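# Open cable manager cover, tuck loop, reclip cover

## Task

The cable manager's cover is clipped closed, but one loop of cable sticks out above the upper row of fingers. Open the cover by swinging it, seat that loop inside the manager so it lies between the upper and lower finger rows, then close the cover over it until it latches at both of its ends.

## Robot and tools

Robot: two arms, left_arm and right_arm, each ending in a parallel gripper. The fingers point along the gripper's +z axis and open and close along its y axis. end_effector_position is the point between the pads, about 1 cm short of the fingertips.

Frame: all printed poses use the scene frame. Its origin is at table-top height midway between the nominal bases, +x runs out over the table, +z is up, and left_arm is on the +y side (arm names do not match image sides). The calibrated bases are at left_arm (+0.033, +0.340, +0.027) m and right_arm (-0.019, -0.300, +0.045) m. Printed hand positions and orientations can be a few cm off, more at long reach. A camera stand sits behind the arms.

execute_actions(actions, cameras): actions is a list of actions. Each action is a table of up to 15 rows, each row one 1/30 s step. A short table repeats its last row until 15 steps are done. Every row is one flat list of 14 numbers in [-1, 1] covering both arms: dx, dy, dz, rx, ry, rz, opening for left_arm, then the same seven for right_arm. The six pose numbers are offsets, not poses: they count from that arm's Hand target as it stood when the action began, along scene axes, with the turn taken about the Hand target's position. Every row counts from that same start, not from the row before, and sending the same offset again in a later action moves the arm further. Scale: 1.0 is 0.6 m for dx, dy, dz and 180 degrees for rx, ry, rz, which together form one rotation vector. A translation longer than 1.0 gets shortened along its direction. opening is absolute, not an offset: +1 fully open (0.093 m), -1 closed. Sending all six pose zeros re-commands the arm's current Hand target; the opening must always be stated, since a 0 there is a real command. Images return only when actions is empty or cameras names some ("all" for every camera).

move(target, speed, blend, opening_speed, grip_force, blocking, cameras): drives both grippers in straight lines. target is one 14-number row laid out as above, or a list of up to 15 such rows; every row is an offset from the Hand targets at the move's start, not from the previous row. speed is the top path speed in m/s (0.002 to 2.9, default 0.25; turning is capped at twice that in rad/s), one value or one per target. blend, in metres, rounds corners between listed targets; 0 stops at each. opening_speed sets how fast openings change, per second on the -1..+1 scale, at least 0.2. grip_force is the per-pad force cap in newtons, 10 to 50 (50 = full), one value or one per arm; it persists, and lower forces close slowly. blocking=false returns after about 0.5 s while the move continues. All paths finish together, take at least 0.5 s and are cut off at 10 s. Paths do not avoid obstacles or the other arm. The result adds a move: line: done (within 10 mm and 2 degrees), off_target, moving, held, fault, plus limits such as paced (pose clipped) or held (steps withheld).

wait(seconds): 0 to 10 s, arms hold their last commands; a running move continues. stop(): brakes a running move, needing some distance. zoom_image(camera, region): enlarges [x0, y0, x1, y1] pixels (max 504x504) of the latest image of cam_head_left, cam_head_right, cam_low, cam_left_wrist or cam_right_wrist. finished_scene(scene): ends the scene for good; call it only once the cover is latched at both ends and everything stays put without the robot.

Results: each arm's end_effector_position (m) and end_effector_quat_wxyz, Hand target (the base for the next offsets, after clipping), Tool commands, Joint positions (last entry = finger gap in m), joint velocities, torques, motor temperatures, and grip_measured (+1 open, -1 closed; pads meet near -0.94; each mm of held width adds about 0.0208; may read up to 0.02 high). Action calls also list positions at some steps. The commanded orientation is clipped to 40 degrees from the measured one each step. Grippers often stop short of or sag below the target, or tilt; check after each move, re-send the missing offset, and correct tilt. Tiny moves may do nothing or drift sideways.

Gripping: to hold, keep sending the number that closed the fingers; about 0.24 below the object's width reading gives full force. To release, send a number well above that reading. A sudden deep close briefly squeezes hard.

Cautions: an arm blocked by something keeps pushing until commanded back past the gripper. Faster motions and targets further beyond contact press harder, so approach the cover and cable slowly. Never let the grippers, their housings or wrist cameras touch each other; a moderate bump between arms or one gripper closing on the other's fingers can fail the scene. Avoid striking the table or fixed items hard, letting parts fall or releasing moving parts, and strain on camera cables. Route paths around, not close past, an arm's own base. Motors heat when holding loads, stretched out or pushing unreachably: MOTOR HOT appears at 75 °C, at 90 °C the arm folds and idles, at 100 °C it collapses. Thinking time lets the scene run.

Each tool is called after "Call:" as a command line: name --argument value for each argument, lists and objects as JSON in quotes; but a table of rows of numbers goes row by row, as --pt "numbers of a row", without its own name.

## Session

Call:
execute_actions --actions '[]'

Scene clock: 0.00 s.
left_arm: end_effector_position=(+0.4177, +0.3610, +0.1201) grip_measured=+1.000 end_effector_quat_wxyz=(+0.567, -0.081, +0.814, +0.095) | right_arm: end_effector_position=(+0.3649, -0.3295, +0.1116) grip_measured=+1.000 end_effector_quat_wxyz=(+0.534, +0.075, +0.838, -0.085)
Joint positions: left_arm=[-0.069 1.535 0.375 0.793 -0.331 -0.058 0.093] | right_arm=[0.031 1.597 0.38 0.775 0.254 0.051 0.093]
Joint velocities: within noise
Joint torques (N m): no reading
Motor temperatures (°C): left_arm=[23 38 32 29 23 23 28] | right_arm=[25 29 30 27 27 24 26]
Heat: left arm: 38 °C; right arm: 30 °C.
Hand target: left_arm +0.4225, +0.3608, +0.1326; +0.583, -0.084, +0.803, +0.092 | right_arm +0.3666, -0.3294, +0.1147; +0.537, +0.075, +0.836, -0.084
Tool commands: left_gripper/opening=+1.0 right_gripper/opening=+1.0
camera_calibration:
cam_left_wrist: T_world_to_cam=[[0.222432, -0.973376, -0.0553519, 0.264781], [-0.697162, -0.119111, -0.706949, 0.460274], [0.681534, 0.195837, -0.705095, -0.183802], [0, 0, 0, 1]] pos_world=[0.387257, 0.348551, 0.210449]
cam_right_wrist: T_world_to_cam=[[-0.223476, -0.973322, 0.0519892, -0.243083], [-0.744281, 0.135961, -0.653881, 0.430151], [0.629368, -0.184821, -0.754809, -0.125159], [0, 0, 0, 1]] pos_world=[0.344601, -0.318214, 0.199434]

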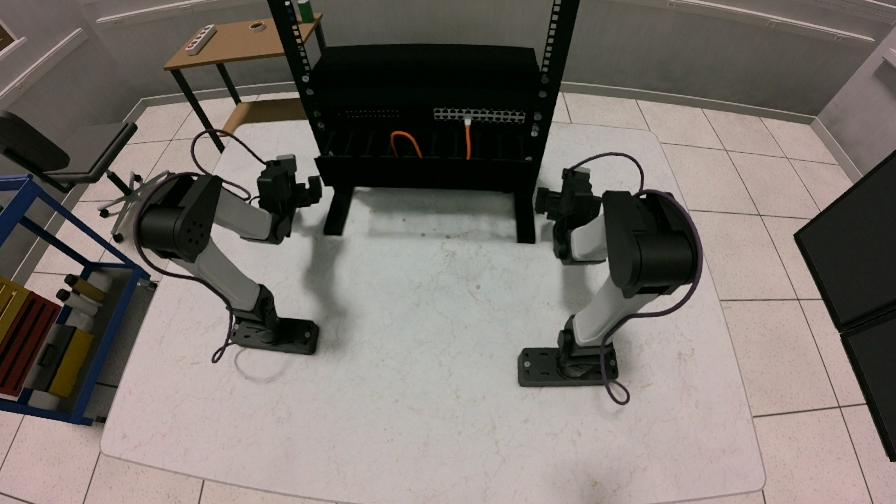

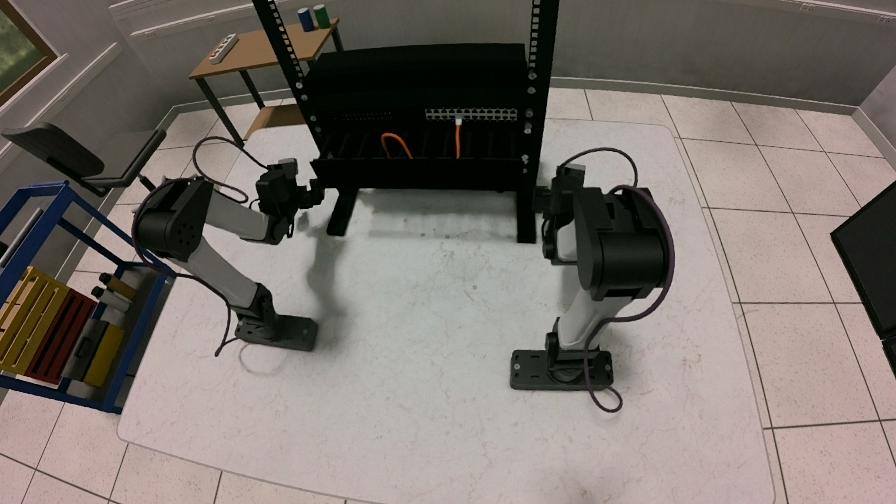

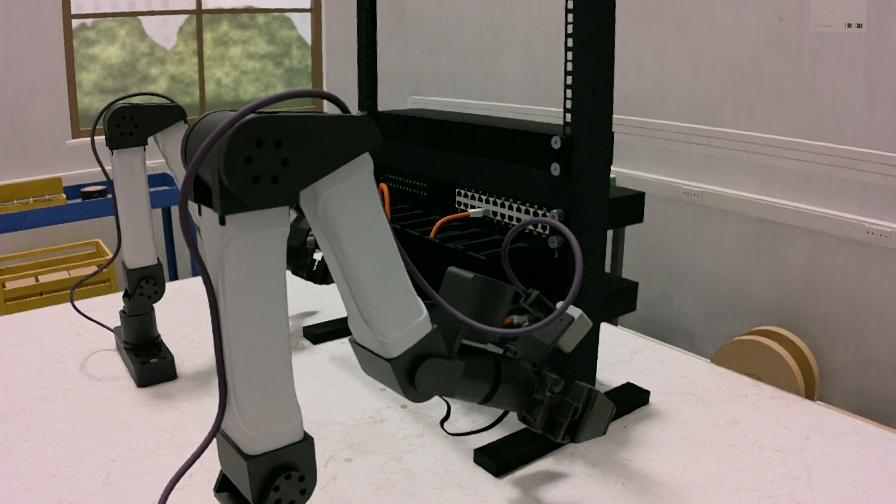

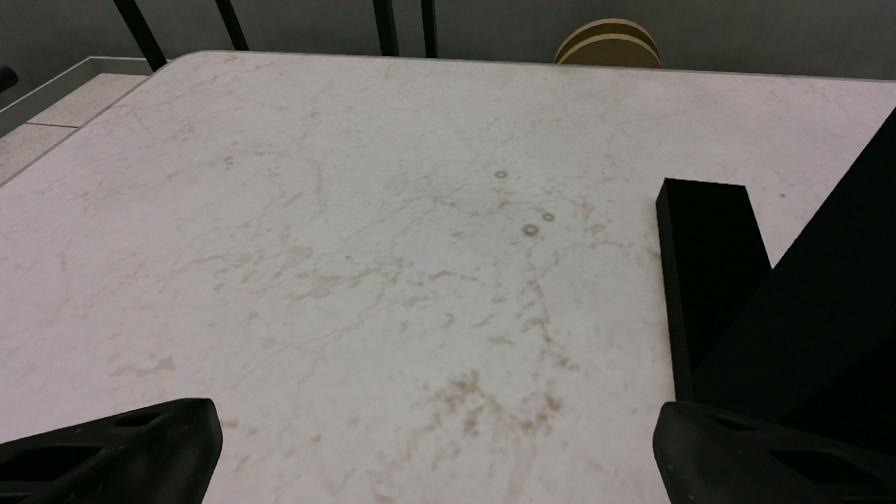

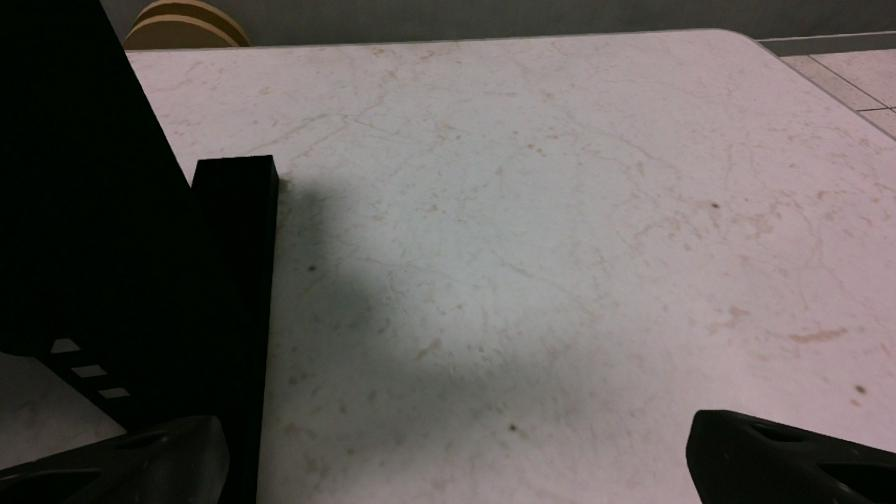

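Call:
move --pt "-0.3875 -0.1 0.25 -0.0177 0.0142 -0.0772 -1 -0.2777 0.0 0.2 0.0103 -0.0803 0.071 0" --pt "-0.3875 -0.601 0.362 -0.0177 0.0142 -0.0772 -1 -0.2777 0.2157 0.3255 0.0103 -0.0803 0.071 0" --blend '[0.03,0]' --cameras '["all"]'

Scene clock: 12.20 s.
left_arm: end_effector_position=(+0.1872, -0.0008, +0.3362) grip_measured=-0.976 end_effector_quat_wxyz=(+0.563, +0.031, +0.826, -0.001) | right_arm: end_effector_position=(+0.1989, -0.2004, +0.2992) grip_measured=+0.002 end_effector_quat_wxyz=(+0.637, -0.015, +0.771, -0.011)
Joint positions: left_arm=[-1.56 1.833 1.899 -1.559 -1.195 -1.452 0] | right_arm=[1.086 0.573 0.564 -0.382 1.054 0.308 0.045]
Joint torques (N m): left_arm=[0.68 -9.07 7.25 0.31 -0.87 -0.25] | right_arm=[0.01 1.59 8.21 1.68 0.27 0.09]
Heat: left arm: 39 °C; right arm: 32 °C.
Hand target: left_arm +0.1900, +0.0002, +0.3497; +0.570, +0.000, +0.822, +0.000 | right_arm +0.1999, -0.1999, +0.3100; +0.643, +0.001, +0.766, +0.000
Off the commanded pose: left_arm 0.014 m, 4 deg | right_arm 0.011 m, 2 deg.
joint sent to its limit (left arm) — joint 4 (wrist pitch), lower limit. The joint targets still meet the commanded pose.
move: off_target (left_arm, right_arm)
camera_calibration:
cam_left_wrist: T_world_to_cam=[[-0.068774, -0.997303, -0.0256277, 0.0204], [-0.722091, 0.0674878, -0.688498, 0.407856], [0.688371, -0.0288453, -0.724785, 0.20172], [0, 0, 0, 1]] pos_world=[0.157054, -0.00136162, 0.427535]
cam_right_wrist: T_world_to_cam=[[0.00344169, -0.999671, 0.0254319, -0.206748], [-0.579832, -0.0227154, -0.81442, 0.395234], [0.814729, -0.0119433, -0.579719, 0.0901979], [0, 0, 0, 1]] pos_world=[0.156394, -0.196624, 0.379434]

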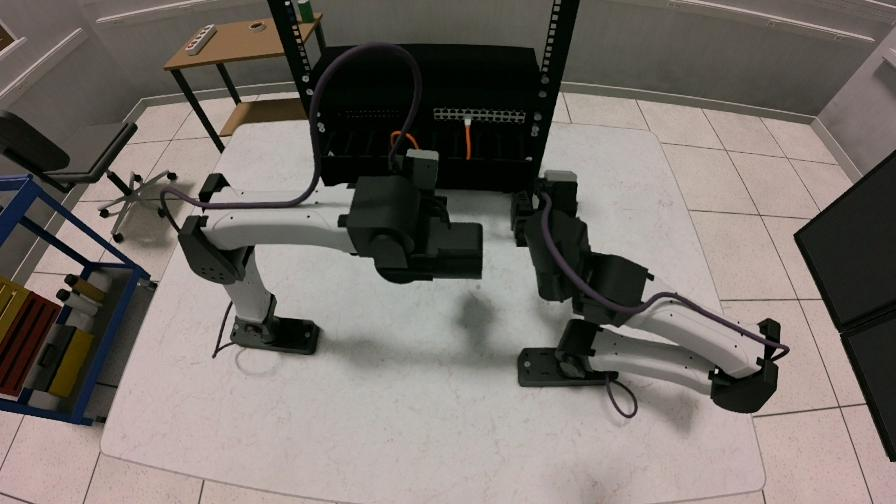

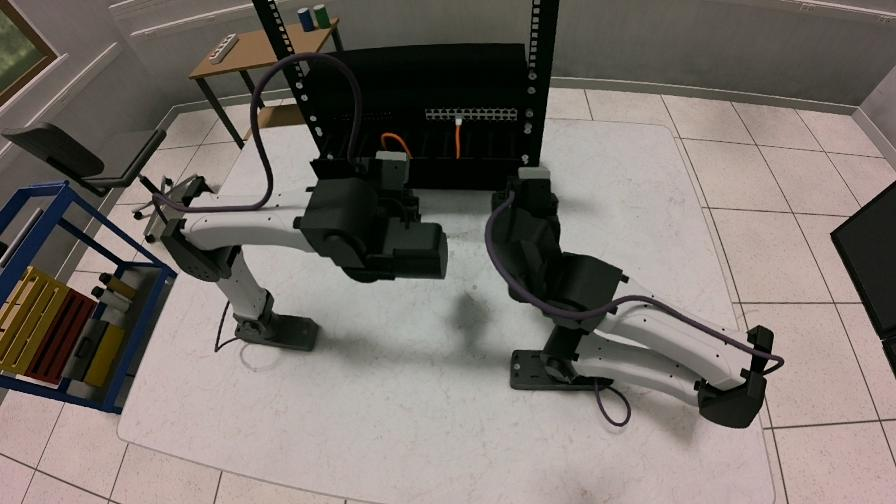

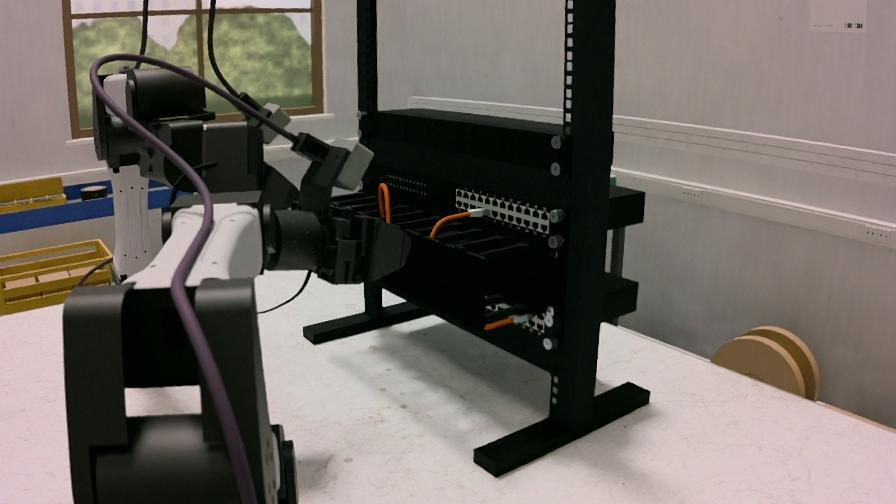

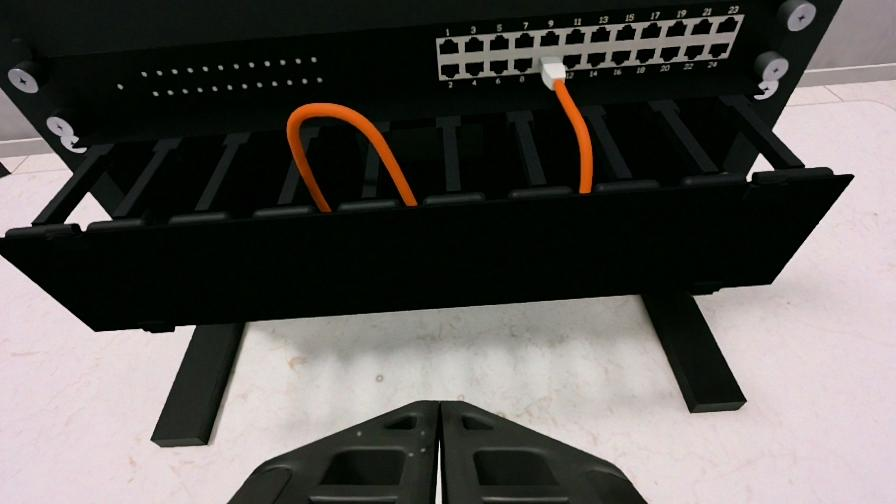

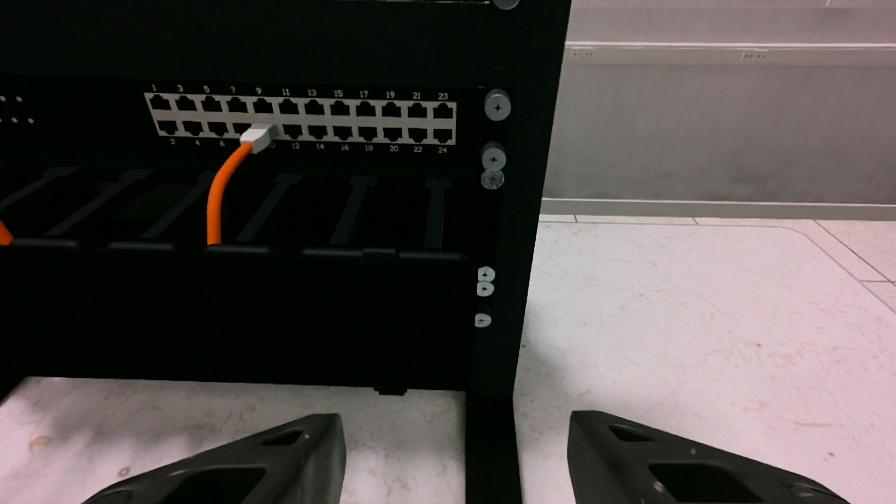

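Call:
execute_actions --actions '[]'

Scene clock: 34.77 s.
left_arm: end_effector_position=(+0.1872, -0.0007, +0.3362) grip_measured=-0.976 end_effector_quat_wxyz=(+0.563, +0.031, +0.826, -0.001) | right_arm: end_effector_position=(+0.1989, -0.2004, +0.2992) grip_measured=+0.002 end_effector_quat_wxyz=(+0.637, -0.015, +0.771, -0.011)
Joint positions: left_arm=[-1.56 1.833 1.899 -1.559 -1.195 -1.452 0] | right_arm=[1.086 0.573 0.564 -0.382 1.054 0.308 0.045]
Joint velocities: within noise
Joint torques (N m): left_arm=[0.7 -9.09 7.23 0.27 -0.87 -0.24] | right_arm=[-0.06 1.42 8.24 1.69 0.3 0.14]
Motor temperatures (°C): left_arm=[23 43 35 29 23 23 28] | right_arm=[25 29 38 31 27 24 26]
Heat: left arm: 43 °C; right arm: 38 °C.
Hand target: left_arm +0.1900, +0.0002, +0.3497; +0.570, +0.000, +0.822, +0.000 | right_arm +0.1999, -0.1999, +0.3100; +0.643, +0.001, +0.766, +0.000
Tool commands: left_gripper/opening=-1.0 right_gripper/opening=+0.0
Off the commanded pose: left_arm 0.014 m, 4 deg | right_arm 0.011 m, 2 deg.
camera_calibration:
cam_left_wrist: T_world_to_cam=[[-0.0686294, -0.997313, -0.0256272, 0.0203771], [-0.722103, 0.0673828, -0.688496, 0.407857], [0.688373, -0.0287455, -0.724787, 0.201721], [0, 0, 0, 1]] pos_world=[0.157054, -0.0013616, 0.427535]
cam_right_wrist: T_world_to_cam=[[0.00306742, -0.999681, 0.0250832, -0.20656], [-0.579773, -0.0222151, -0.814475, 0.395345], [0.814773, -0.0120442, -0.579656, 0.0901471], [0, 0, 0, 1]] pos_world=[0.156394, -0.196625, 0.379434]

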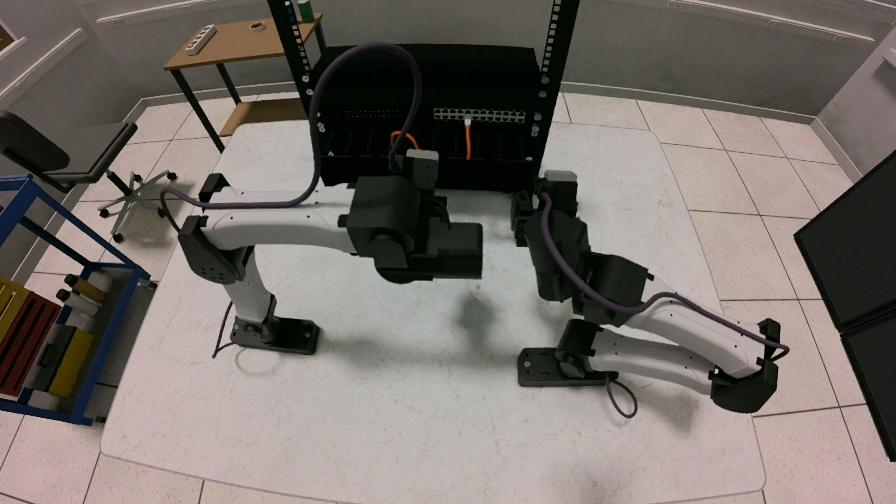

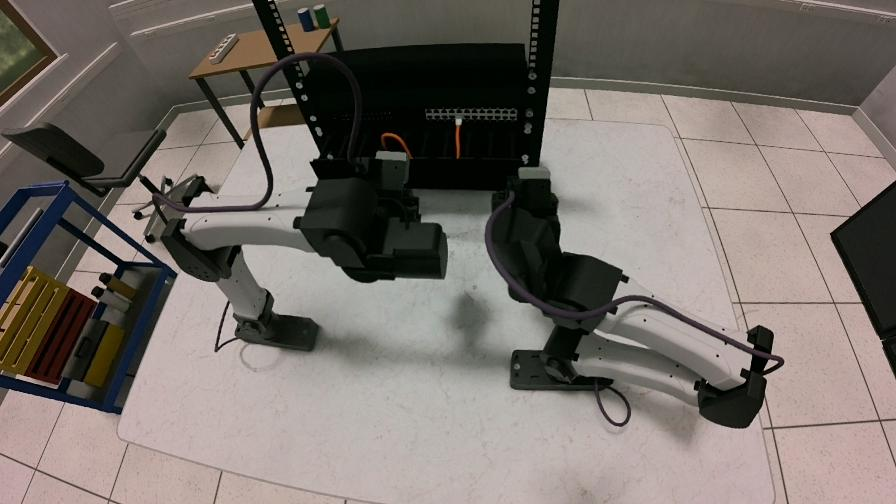

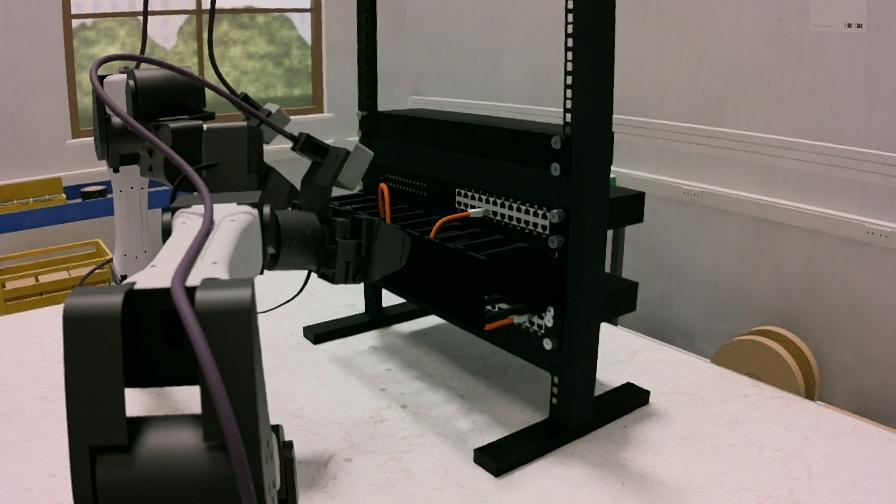

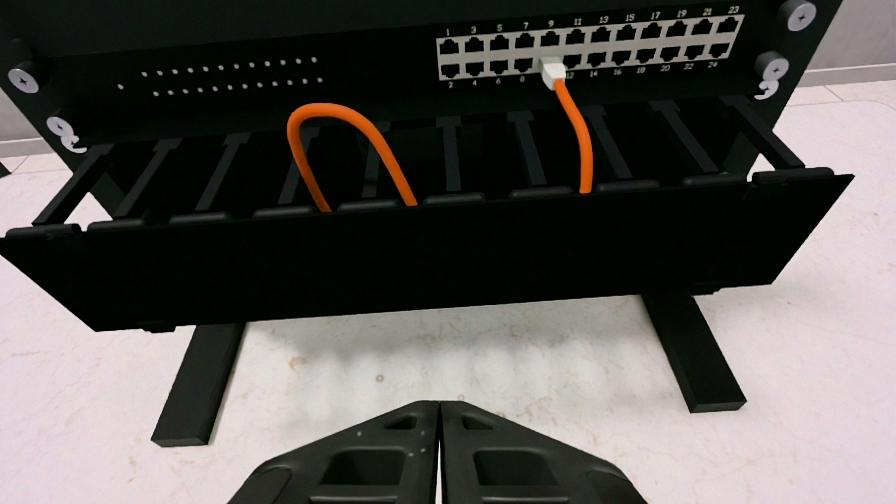

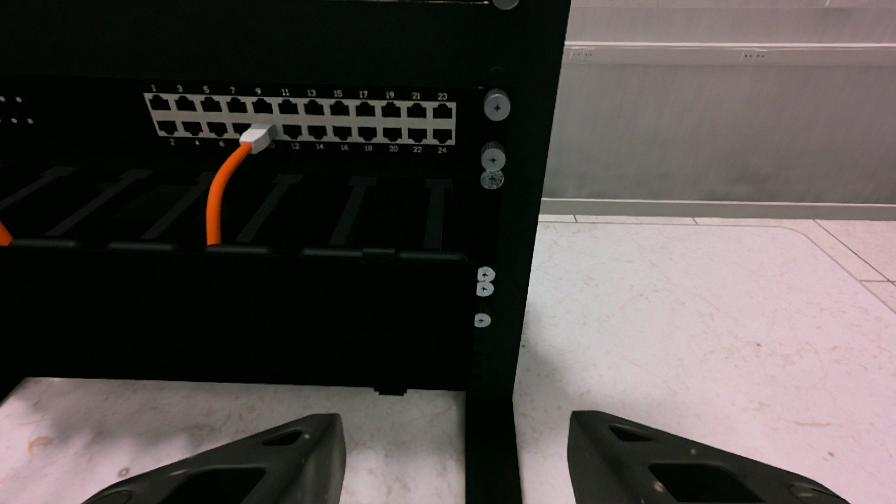

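Call:
move --pt "0 0 0 0 0 0 -1 0.05 -0.233 0.15 0 0.444 0 0"

Call:
move --pt "0 0 0 0 0 0 -1 0.12 0.04 0 0 0 -0.5 0" --cameras '["cam_right_wrist","cam_low"]'

Scene clock: 48.27 s.
left_arm: end_effector_position=(+0.1872, -0.0007, +0.3362) grip_measured=-0.976 end_effector_quat_wxyz=(+0.563, +0.031, +0.826, -0.001) | right_arm: end_effector_position=(+0.2310, -0.3384, +0.3972) grip_measured=+0.002 end_effector_quat_wxyz=(+0.292, +0.004, +0.955, -0.042)
Joint positions: left_arm=[-1.56 1.833 1.899 -1.559 -1.195 -1.452 0] | right_arm=[-0.159 1.283 1.871 -1.559 -0.006 -0.146 0.045]
Joint torques (N m): left_arm=[0.73 -9.09 7.19 0.28 -0.89 -0.26] | right_arm=[-0.42 -1.58 5.98 1.31 -0.02 -0.07]
Heat: left arm: 44 °C; right arm: 39 °C.
Hand target: left_arm +0.1900, +0.0002, +0.3497; +0.570, +0.000, +0.822, +0.000 | right_arm +0.2300, -0.3397, +0.4000; +0.001, +0.001, +1.000, -0.001
Off the commanded pose: left_arm 0.014 m, 4 deg | right_arm 0.003 m, 34 deg.
joint sent to its limit (left arm) — joint 4 (wrist pitch), lower limit. The joint targets still meet the commanded pose.
joint sent to its limit (right arm) — joint 4 (wrist pitch), lower limit. The joint targets are off in orientation, not in position.
move: off_target (left_arm, right_arm)

Scene clock: 52.57 s.
left_arm: end_effector_position=(+0.1872, -0.0007, +0.3362) grip_measured=-0.976 end_effector_quat_wxyz=(+0.563, +0.031, +0.826, -0.001) | right_arm: end_effector_position=(+0.3016, -0.3150, +0.3980) grip_measured=+0.002 end_effector_quat_wxyz=(+0.212, +0.673, +0.685, +0.182)
Joint positions: left_arm=[-1.56 1.833 1.899 -1.559 -1.195 -1.452 0] | right_arm=[-0.042 1.548 2.105 -1.561 0.014 1.51 0.045]
Joint torques (N m): left_arm=[0.73 -9.14 7.2 0.29 -0.88 -0.25] | right_arm=[-0.5 -3.85 6.05 1.2 -0.01 0.05]
Heat: left arm: 45 °C; right arm: 38 °C.
Hand target: left_arm +0.1900, +0.0002, +0.3497; +0.570, +0.000, +0.822, +0.000 | right_arm +0.3020, -0.3156, +0.3999; +0.000, +0.707, +0.707, -0.001
Off the commanded pose: left_arm 0.014 m, 4 deg | right_arm 0.002 m, 32 deg.
joint sent to its limit (left arm) — joint 4 (wrist pitch), lower limit. The joint targets still meet the commanded pose.
joint sent to its limit (right arm) — joint 4 (wrist pitch), lower limit. The joint targets are off in orientation, not in position.
move: off_target (left_arm, right_arm)
camera_calibration:
cam_right_wrist: T_world_to_cam=[[-0.846462, -0.0159237, -0.532211, 0.463912], [-0.216526, 0.923465, 0.316746, 0.270913], [0.486434, 0.383351, -0.785127, 0.367661], [0, 0, 0, 1]] pos_world=[0.2725, -0.383735, 0.449748]
Images, in order (width x height): cam_low 896x504, cam_right_wrist 896x504.

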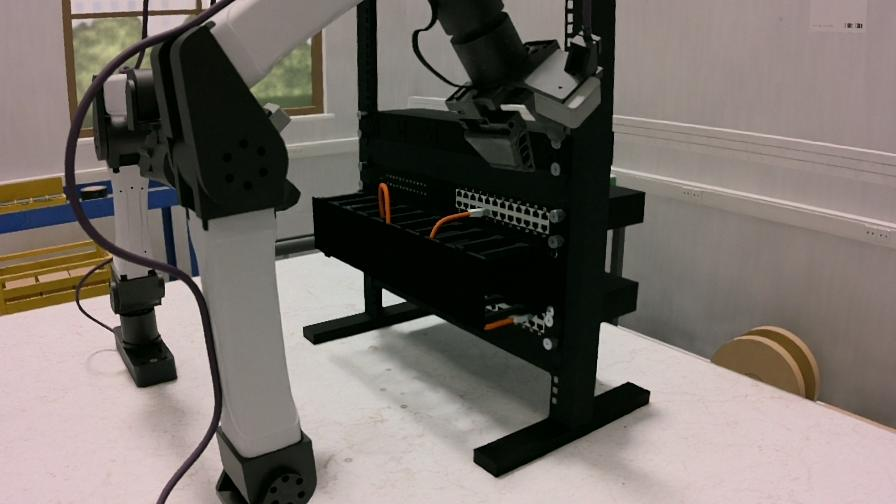

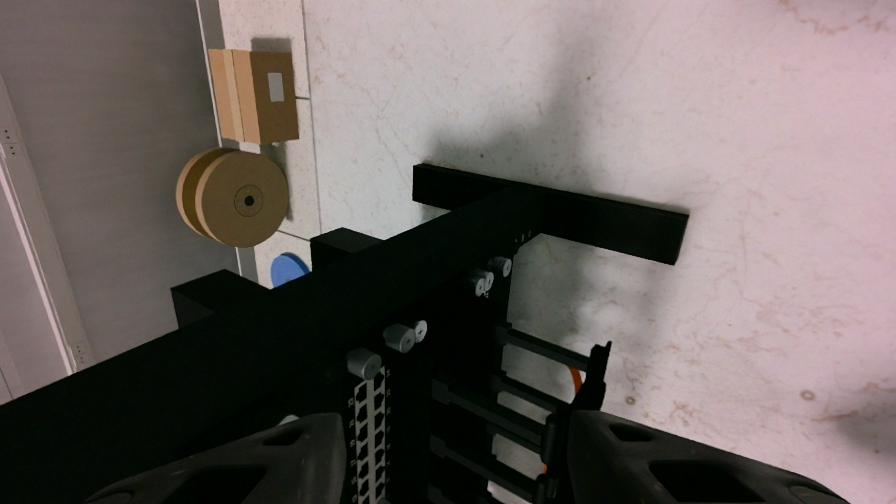

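Call:
move --pt "0 0 0 0 0 0 -1 0.025 0.043 -0.16667 0 0 0 0" --cameras '["cam_right_wrist","cam_low"]'

Scene clock: 60.10 s.
left_arm: end_effector_position=(+0.1872, -0.0007, +0.3362) grip_measured=-0.976 end_effector_quat_wxyz=(+0.563, +0.031, +0.826, -0.001) | right_arm: end_effector_position=(+0.3193, -0.2923, +0.3049) grip_measured=+0.002 end_effector_quat_wxyz=(+0.093, +0.699, +0.703, +0.091)
Joint positions: left_arm=[-1.56 1.833 1.899 -1.559 -1.195 -1.452 0] | right_arm=[0.025 1.697 1.947 -1.562 0.009 1.591 0.045]
Joint torques (N m): left_arm=[0.68 -9.06 7.19 0.29 -0.87 -0.25] | right_arm=[0.35 -6.2 4.48 0.69 -0.01 0.07]
Heat: left arm: 45 °C; right arm: 37 °C.
Hand target: left_arm +0.1900, +0.0002, +0.3497; +0.570, +0.000, +0.822, +0.000 | right_arm +0.3169, -0.2899, +0.2999; +0.000, +0.707, +0.707, -0.001
Off the commanded pose: left_arm 0.014 m, 4 deg | right_arm 0.006 m, 15 deg.
joint sent to its limit (left arm) — joint 4 (wrist pitch), lower limit. The joint targets still meet the commanded pose.
joint sent to its limit (right arm) — joint 4 (wrist pitch), lower limit. The joint targets are off in orientation, not in position.
move: off_target (left_arm, right_arm)
camera_calibration:
cam_right_wrist: T_world_to_cam=[[-0.967173, 0.00521329, -0.254064, 0.389757], [-0.100542, 0.910357, 0.401425, 0.216547], [0.233382, 0.413791, -0.879949, 0.395796], [0, 0, 0, 1]] pos_world=[0.306363, -0.362944, 0.360376]
Images, in order (width x height): cam_low 896x504, cam_right_wrist 896x504.

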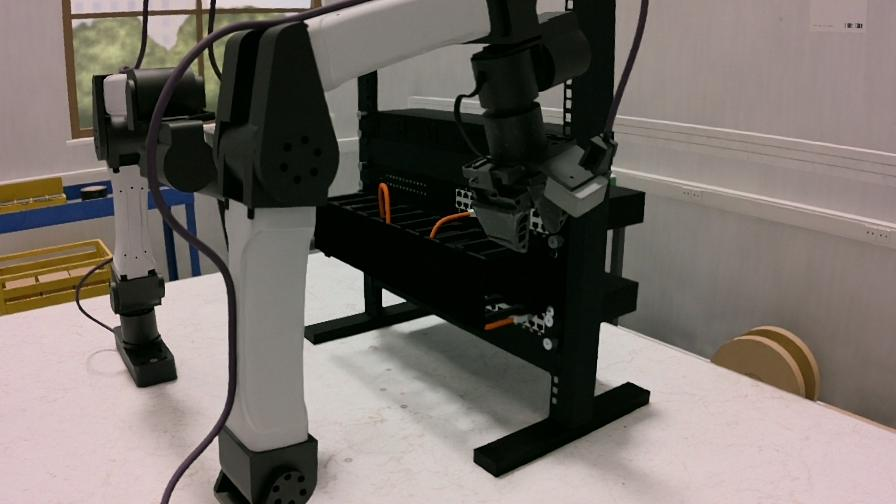

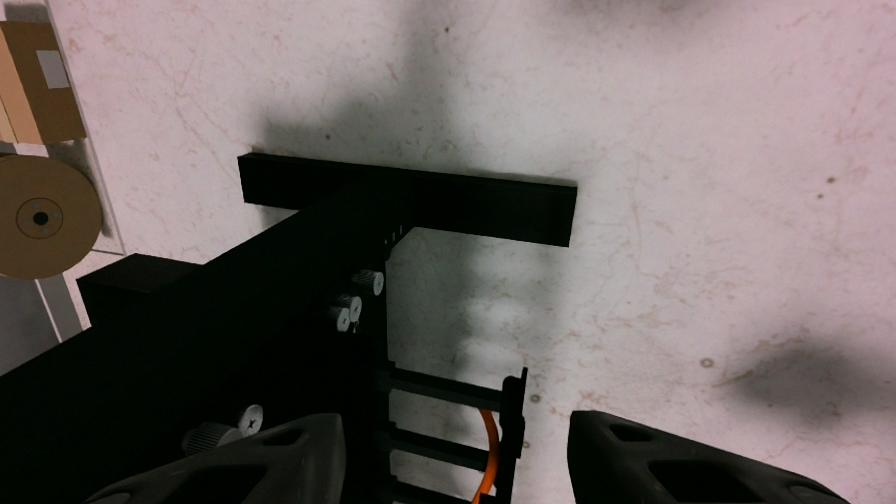

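Call:
move --pt "0 0 0 0 0 0 -1 0.0 0.0 -0.1017 0 0 0 0" --speed 0.1 --cameras '["cam_right_wrist","cam_low"]'

Scene clock: 66.83 s.
left_arm: end_effector_position=(+0.1872, -0.0007, +0.3362) grip_measured=-0.976 end_effector_quat_wxyz=(+0.563, +0.031, +0.826, -0.001) | right_arm: end_effector_position=(+0.3201, -0.2919, +0.2447) grip_measured=+0.002 end_effector_quat_wxyz=(+0.023, +0.705, +0.709, +0.019)
Joint positions: left_arm=[-1.56 1.833 1.899 -1.559 -1.195 -1.452 0] | right_arm=[0.025 1.811 1.86 -1.562 0.007 1.592 0.045]
Joint torques (N m): left_arm=[0.69 -9.17 7.23 0.29 -0.87 -0.26] | right_arm=[0.31 -7.19 4.46 0.3 -0.01 0.1]
Heat: left arm: 45 °C; right arm: 36 °C.
Hand target: left_arm +0.1900, +0.0002, +0.3497; +0.570, +0.000, +0.822, +0.000 | right_arm +0.3170, -0.2899, +0.2390; +0.000, +0.707, +0.707, -0.001
Off the commanded pose: left_arm 0.014 m, 4 deg | right_arm 0.007 m, 3 deg.
joint sent to its limit (left arm) — joint 4 (wrist pitch), lower limit. The joint targets still meet the commanded pose.
joint sent to its limit (right arm) — joint 4 (wrist pitch), lower limit. The joint targets still meet the commanded pose.
move: off_target (left_arm, right_arm)
camera_calibration:
cam_right_wrist: T_world_to_cam=[[-0.998462, 0.00585781, -0.0551257, 0.33667], [-0.0173225, 0.911639, 0.410626, 0.211884], [0.0526601, 0.410949, -0.910136, 0.406917], [0, 0, 0, 1]] pos_world=[0.318394, -0.362356, 0.301904]
Images, in order (width x height): cam_low 896x504, cam_right_wrist 896x504.

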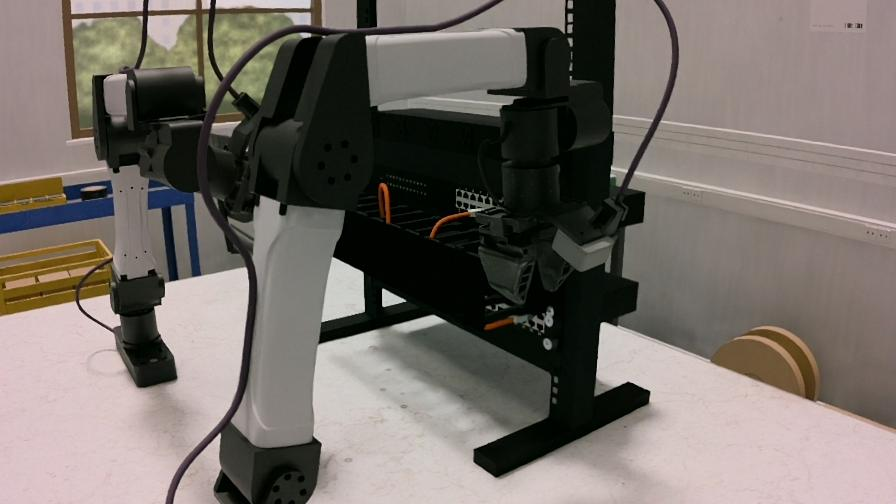

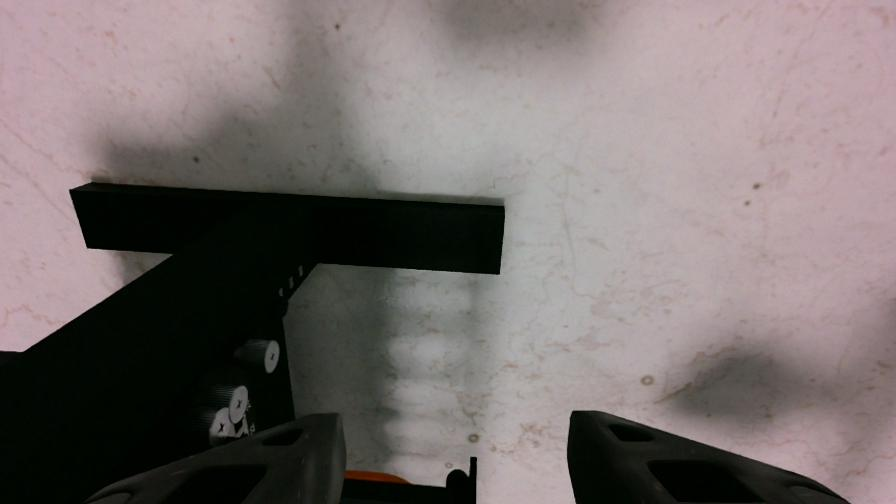

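Call:
move --pt "0 0 0 0 0 0 -1 -0.006 0.092 -0.008 0 0 0 0" --speed 0.06 --cameras '["cam_right_wrist","cam_left_wrist"]'

Scene clock: 71.83 s.
left_arm: end_effector_position=(+0.1872, -0.0007, +0.3362) grip_measured=-0.976 end_effector_quat_wxyz=(+0.563, +0.031, +0.826, -0.001) | right_arm: end_effector_position=(+0.3155, -0.2356, +0.2393) grip_measured=+0.002 end_effector_quat_wxyz=(+0.014, +0.704, +0.710, +0.015)
Joint positions: left_arm=[-1.56 1.833 1.899 -1.559 -1.195 -1.452 0] | right_arm=[0.191 1.828 1.86 -1.562 0.005 1.755 0.045]
Joint torques (N m): left_arm=[0.72 -9.11 7.2 0.28 -0.86 -0.26] | right_arm=[0.31 -7.01 5.07 0.27 0.02 0.08]
Heat: left arm: 46 °C; right arm: 36 °C.
Hand target: left_arm +0.1900, +0.0002, +0.3497; +0.570, +0.000, +0.822, +0.000 | right_arm +0.3134, -0.2348, +0.2341; +0.000, +0.708, +0.707, -0.001
Off the commanded pose: left_arm 0.014 m, 4 deg | right_arm 0.006 m, 2 deg.
joint sent to its limit (left arm) — joint 4 (wrist pitch), lower limit. The joint targets still meet the commanded pose.
joint sent to its limit (right arm) — joint 4 (wrist pitch), lower limit. The joint targets still meet the commanded pose.
move: off_target (left_arm)
camera_calibration:
cam_left_wrist: T_world_to_cam=[[-0.0686294, -0.997313, -0.0256272, 0.0203771], [-0.722103, 0.0673828, -0.688496, 0.407857], [0.688373, -0.0287455, -0.724787, 0.201721], [0, 0, 0, 1]] pos_world=[0.157054, -0.0013616, 0.427535]
cam_right_wrist: T_world_to_cam=[[-0.999271, 0.00368704, -0.0379927, 0.327074], [-0.0125519, 0.908232, 0.418278, 0.158586], [0.0360484, 0.41845, -0.907524, 0.385434], [0, 0, 0, 1]] pos_world=[0.314932, -0.306524, 0.295884]
Images, in order (width x height): cam_left_wrist 896x504, cam_right_wrist 896x504.

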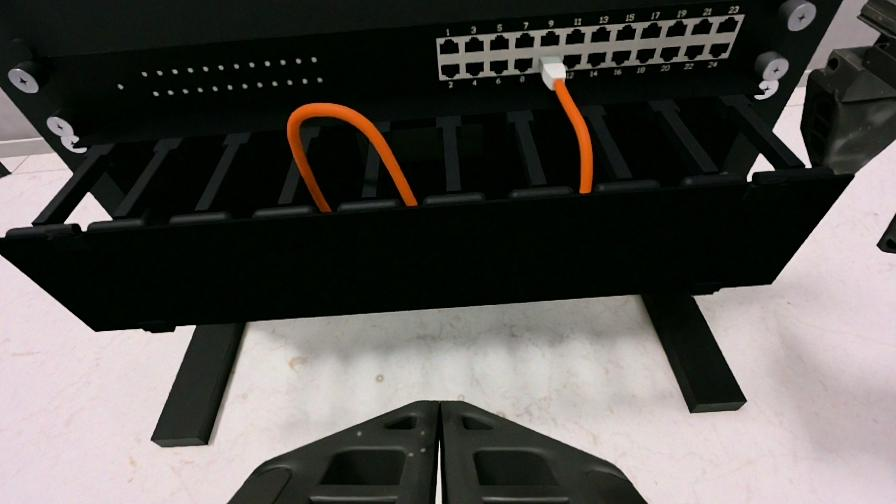

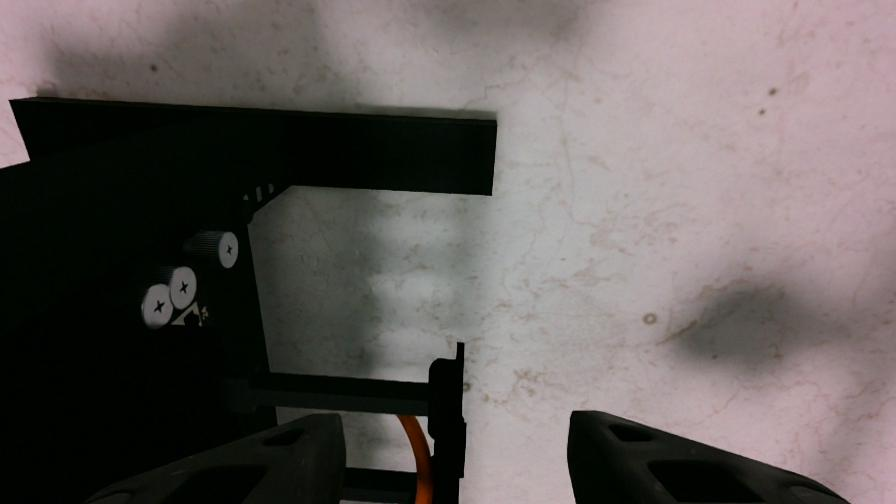

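Call:
move --pt "0 0 0 0 0 0 -1 0 0.014 0 0 0 0 0" --pt "0 0 0 0 0 0 -1 0 0.014 0 0 0 0 -1" --speed 0.06 --grip_force 20 --cameras '["cam_right_wrist","cam_left_wrist"]'

Scene clock: 79.80 s.
left_arm: end_effector_position=(+0.1872, -0.0007, +0.3362) grip_measured=-0.976 end_effector_quat_wxyz=(+0.563, +0.031, +0.826, -0.001) | right_arm: end_effector_position=(+0.3188, -0.2276, +0.2376) grip_measured=-0.828 end_effector_quat_wxyz=(+0.018, +0.706, +0.707, +0.020)
Joint positions: left_arm=[-1.56 1.833 1.899 -1.559 -1.195 -1.452 0] | right_arm=[0.213 1.834 1.86 -1.544 0.008 1.785 0.005]
Joint torques (N m): left_arm=[0.7 -9.07 7.21 0.27 -0.86 -0.26] | right_arm=[0.4 -7.15 5.61 0.13 -0.05 0.03]
Heat: left arm: 46 °C; right arm: 36 °C.
Hand target: left_arm +0.1900, +0.0002, +0.3497; +0.570, +0.000, +0.822, +0.000 | right_arm +0.3133, -0.2263, +0.2342; +0.000, +0.707, +0.707, -0.001
Off the commanded pose: left_arm 0.014 m, 4 deg | right_arm 0.007 m, 3 deg.
joint sent to its limit (left arm) — joint 4 (wrist pitch), lower limit. The joint targets still meet the commanded pose.
joint sent to its limit (right arm) — joint 4 (wrist pitch), lower limit. The joint targets still meet the commanded pose.
grip_force (N): 20, 20
move: off_target (left_arm, right_arm)
camera_calibration:
cam_left_wrist: T_world_to_cam=[[-0.0686294, -0.997313, -0.0256272, 0.0203771], [-0.722103, 0.0673828, -0.688496, 0.407857], [0.688373, -0.0287455, -0.724787, 0.201721], [0, 0, 0, 1]] pos_world=[0.157054, -0.0013616, 0.427535]
cam_right_wrist: T_world_to_cam=[[-0.998654, 0.0106404, -0.0507719, 0.334768], [-0.0116285, 0.907912, 0.418999, 0.151456], [0.0505548, 0.419025, -0.906566, 0.375776], [0, 0, 0, 1]] pos_world=[0.317081, -0.29853, 0.294203]
Images, in order (width x height): cam_left_wrist 896x504, cam_right_wrist 896x504.

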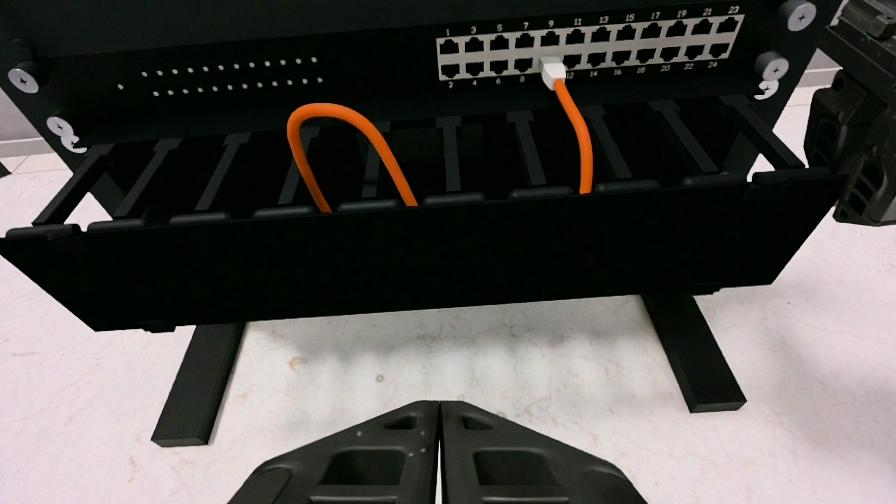

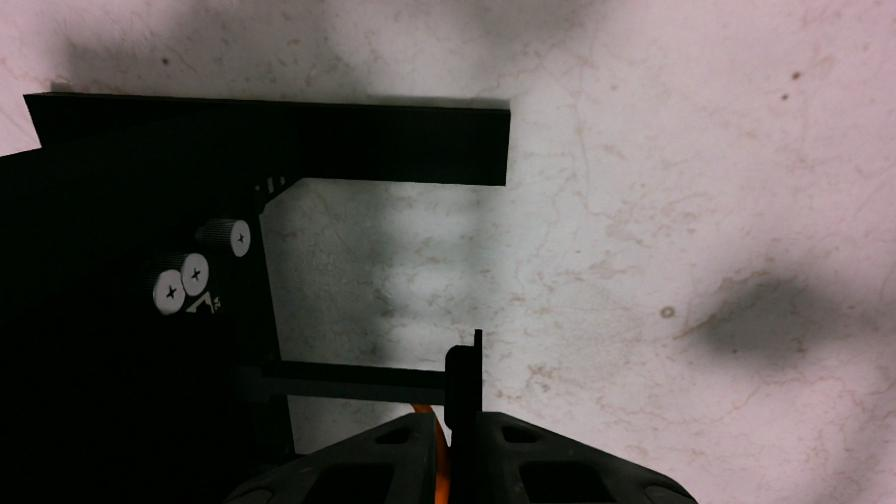

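Call:
move --target '[0,0,0,0,0,0,-1,-0.04,0,0,0,0,0,-1]' --speed 0.04 --grip_force 50 --cameras '["cam_left_wrist"]'

Scene clock: 82.70 s.
left_arm: end_effector_position=(+0.1872, -0.0007, +0.3362) grip_measured=-0.976 end_effector_quat_wxyz=(+0.563, +0.031, +0.826, -0.001) | right_arm: end_effector_position=(+0.3179, -0.2277, +0.2367) grip_measured=-0.953 end_effector_quat_wxyz=(+0.029, +0.711, +0.701, +0.034)
Joint positions: left_arm=[-1.56 1.833 1.899 -1.559 -1.195 -1.452 0] | right_arm=[0.216 1.793 1.802 -1.491 0.014 1.803 0]
Joint torques (N m): left_arm=[0.76 -9.09 7.2 0.28 -0.87 -0.26] | right_arm=[1.47 -9.92 3.11 -0.29 -0.11 0]
Heat: left arm: 46 °C; right arm: 36 °C.
Hand target: left_arm +0.1900, +0.0002, +0.3497; +0.570, +0.000, +0.822, +0.000 | right_arm +0.2893, -0.2263, +0.2341; +0.000, +0.708, +0.707, -0.001
Off the commanded pose: left_arm 0.014 m, 4 deg | right_arm 0.029 m, 5 deg.
joint sent to its limit (left arm) — joint 4 (wrist pitch), lower limit. The joint targets still meet the commanded pose.
joint sent to its limit (right arm) — joint 4 (wrist pitch), lower limit. The joint targets still meet the commanded pose.
move: off_target (left_arm, right_arm)
camera_calibration:
cam_left_wrist: T_world_to_cam=[[-0.0686294, -0.997313, -0.0256272, 0.0203771], [-0.722103, 0.0673828, -0.688496, 0.407857], [0.688373, -0.0287455, -0.724787, 0.201721], [0, 0, 0, 1]] pos_world=[0.157054, -0.0013616, 0.427535]
Images, in order (width x height): cam_left_wrist 896x504.

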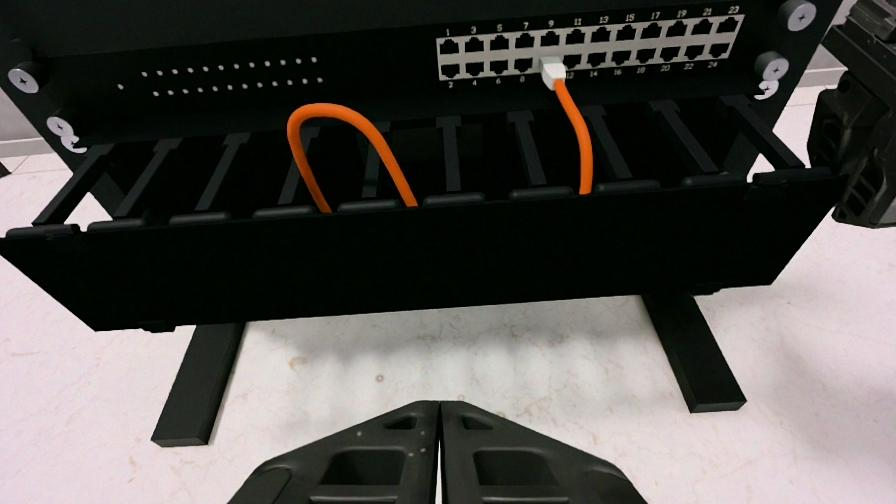

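Call:
move --target '[0,0,0,0,0,0,-1,-0.06,0,0,0,0,0,-1]' --speed 0.04 --cameras '["cam_left_wrist"]'

Scene clock: 85.53 s.
left_arm: end_effector_position=(+0.1872, -0.0007, +0.3362) grip_measured=-0.976 end_effector_quat_wxyz=(+0.563, +0.031, +0.826, -0.001) | right_arm: end_effector_position=(+0.3019, -0.2272, +0.2358) grip_measured=-0.953 end_effector_quat_wxyz=(+0.055, +0.710, +0.700, +0.051)
Joint positions: left_arm=[-1.56 1.833 1.899 -1.559 -1.195 -1.452 0] | right_arm=[0.242 1.675 1.653 -1.404 0.042 1.826 0]
Joint torques (N m): left_arm=[0.73 -9.07 7.19 0.27 -0.86 -0.26] | right_arm=[1.58 -10.11 3.63 -0.83 -0.37 0.08]
Heat: left arm: 46 °C; right arm: 35 °C.
Hand target: left_arm +0.1900, +0.0002, +0.3497; +0.570, +0.000, +0.822, +0.000 | right_arm +0.2534, -0.2263, +0.2342; +0.000, +0.707, +0.707, -0.001
Off the commanded pose: left_arm 0.014 m, 4 deg | right_arm 0.049 m, 9 deg.
joint sent to its limit (left arm) — joint 4 (wrist pitch), lower limit. The joint targets still meet the commanded pose.
move: off_target (left_arm, right_arm)
camera_calibration:
cam_left_wrist: T_world_to_cam=[[-0.0686294, -0.997313, -0.0256272, 0.0203771], [-0.722103, 0.0673828, -0.688496, 0.407857], [0.688373, -0.0287455, -0.724787, 0.201721], [0, 0, 0, 1]] pos_world=[0.157054, -0.0013616, 0.427535]
Images, in order (width x height): cam_left_wrist 896x504.

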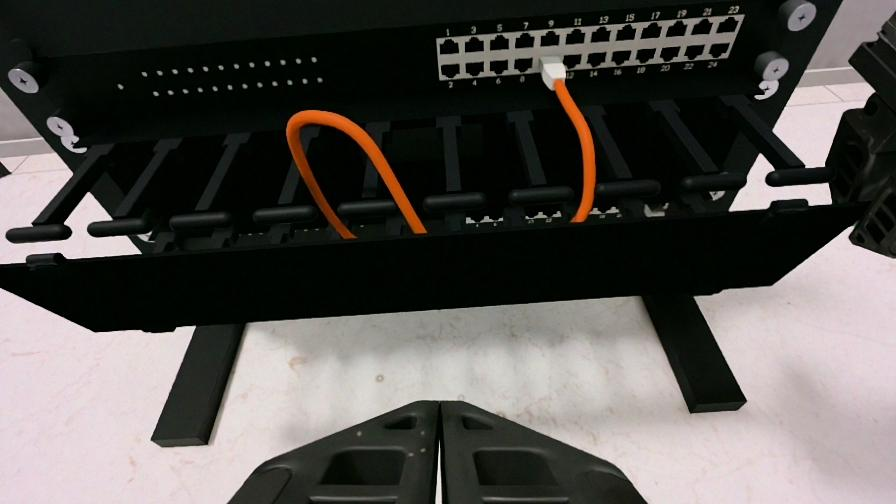

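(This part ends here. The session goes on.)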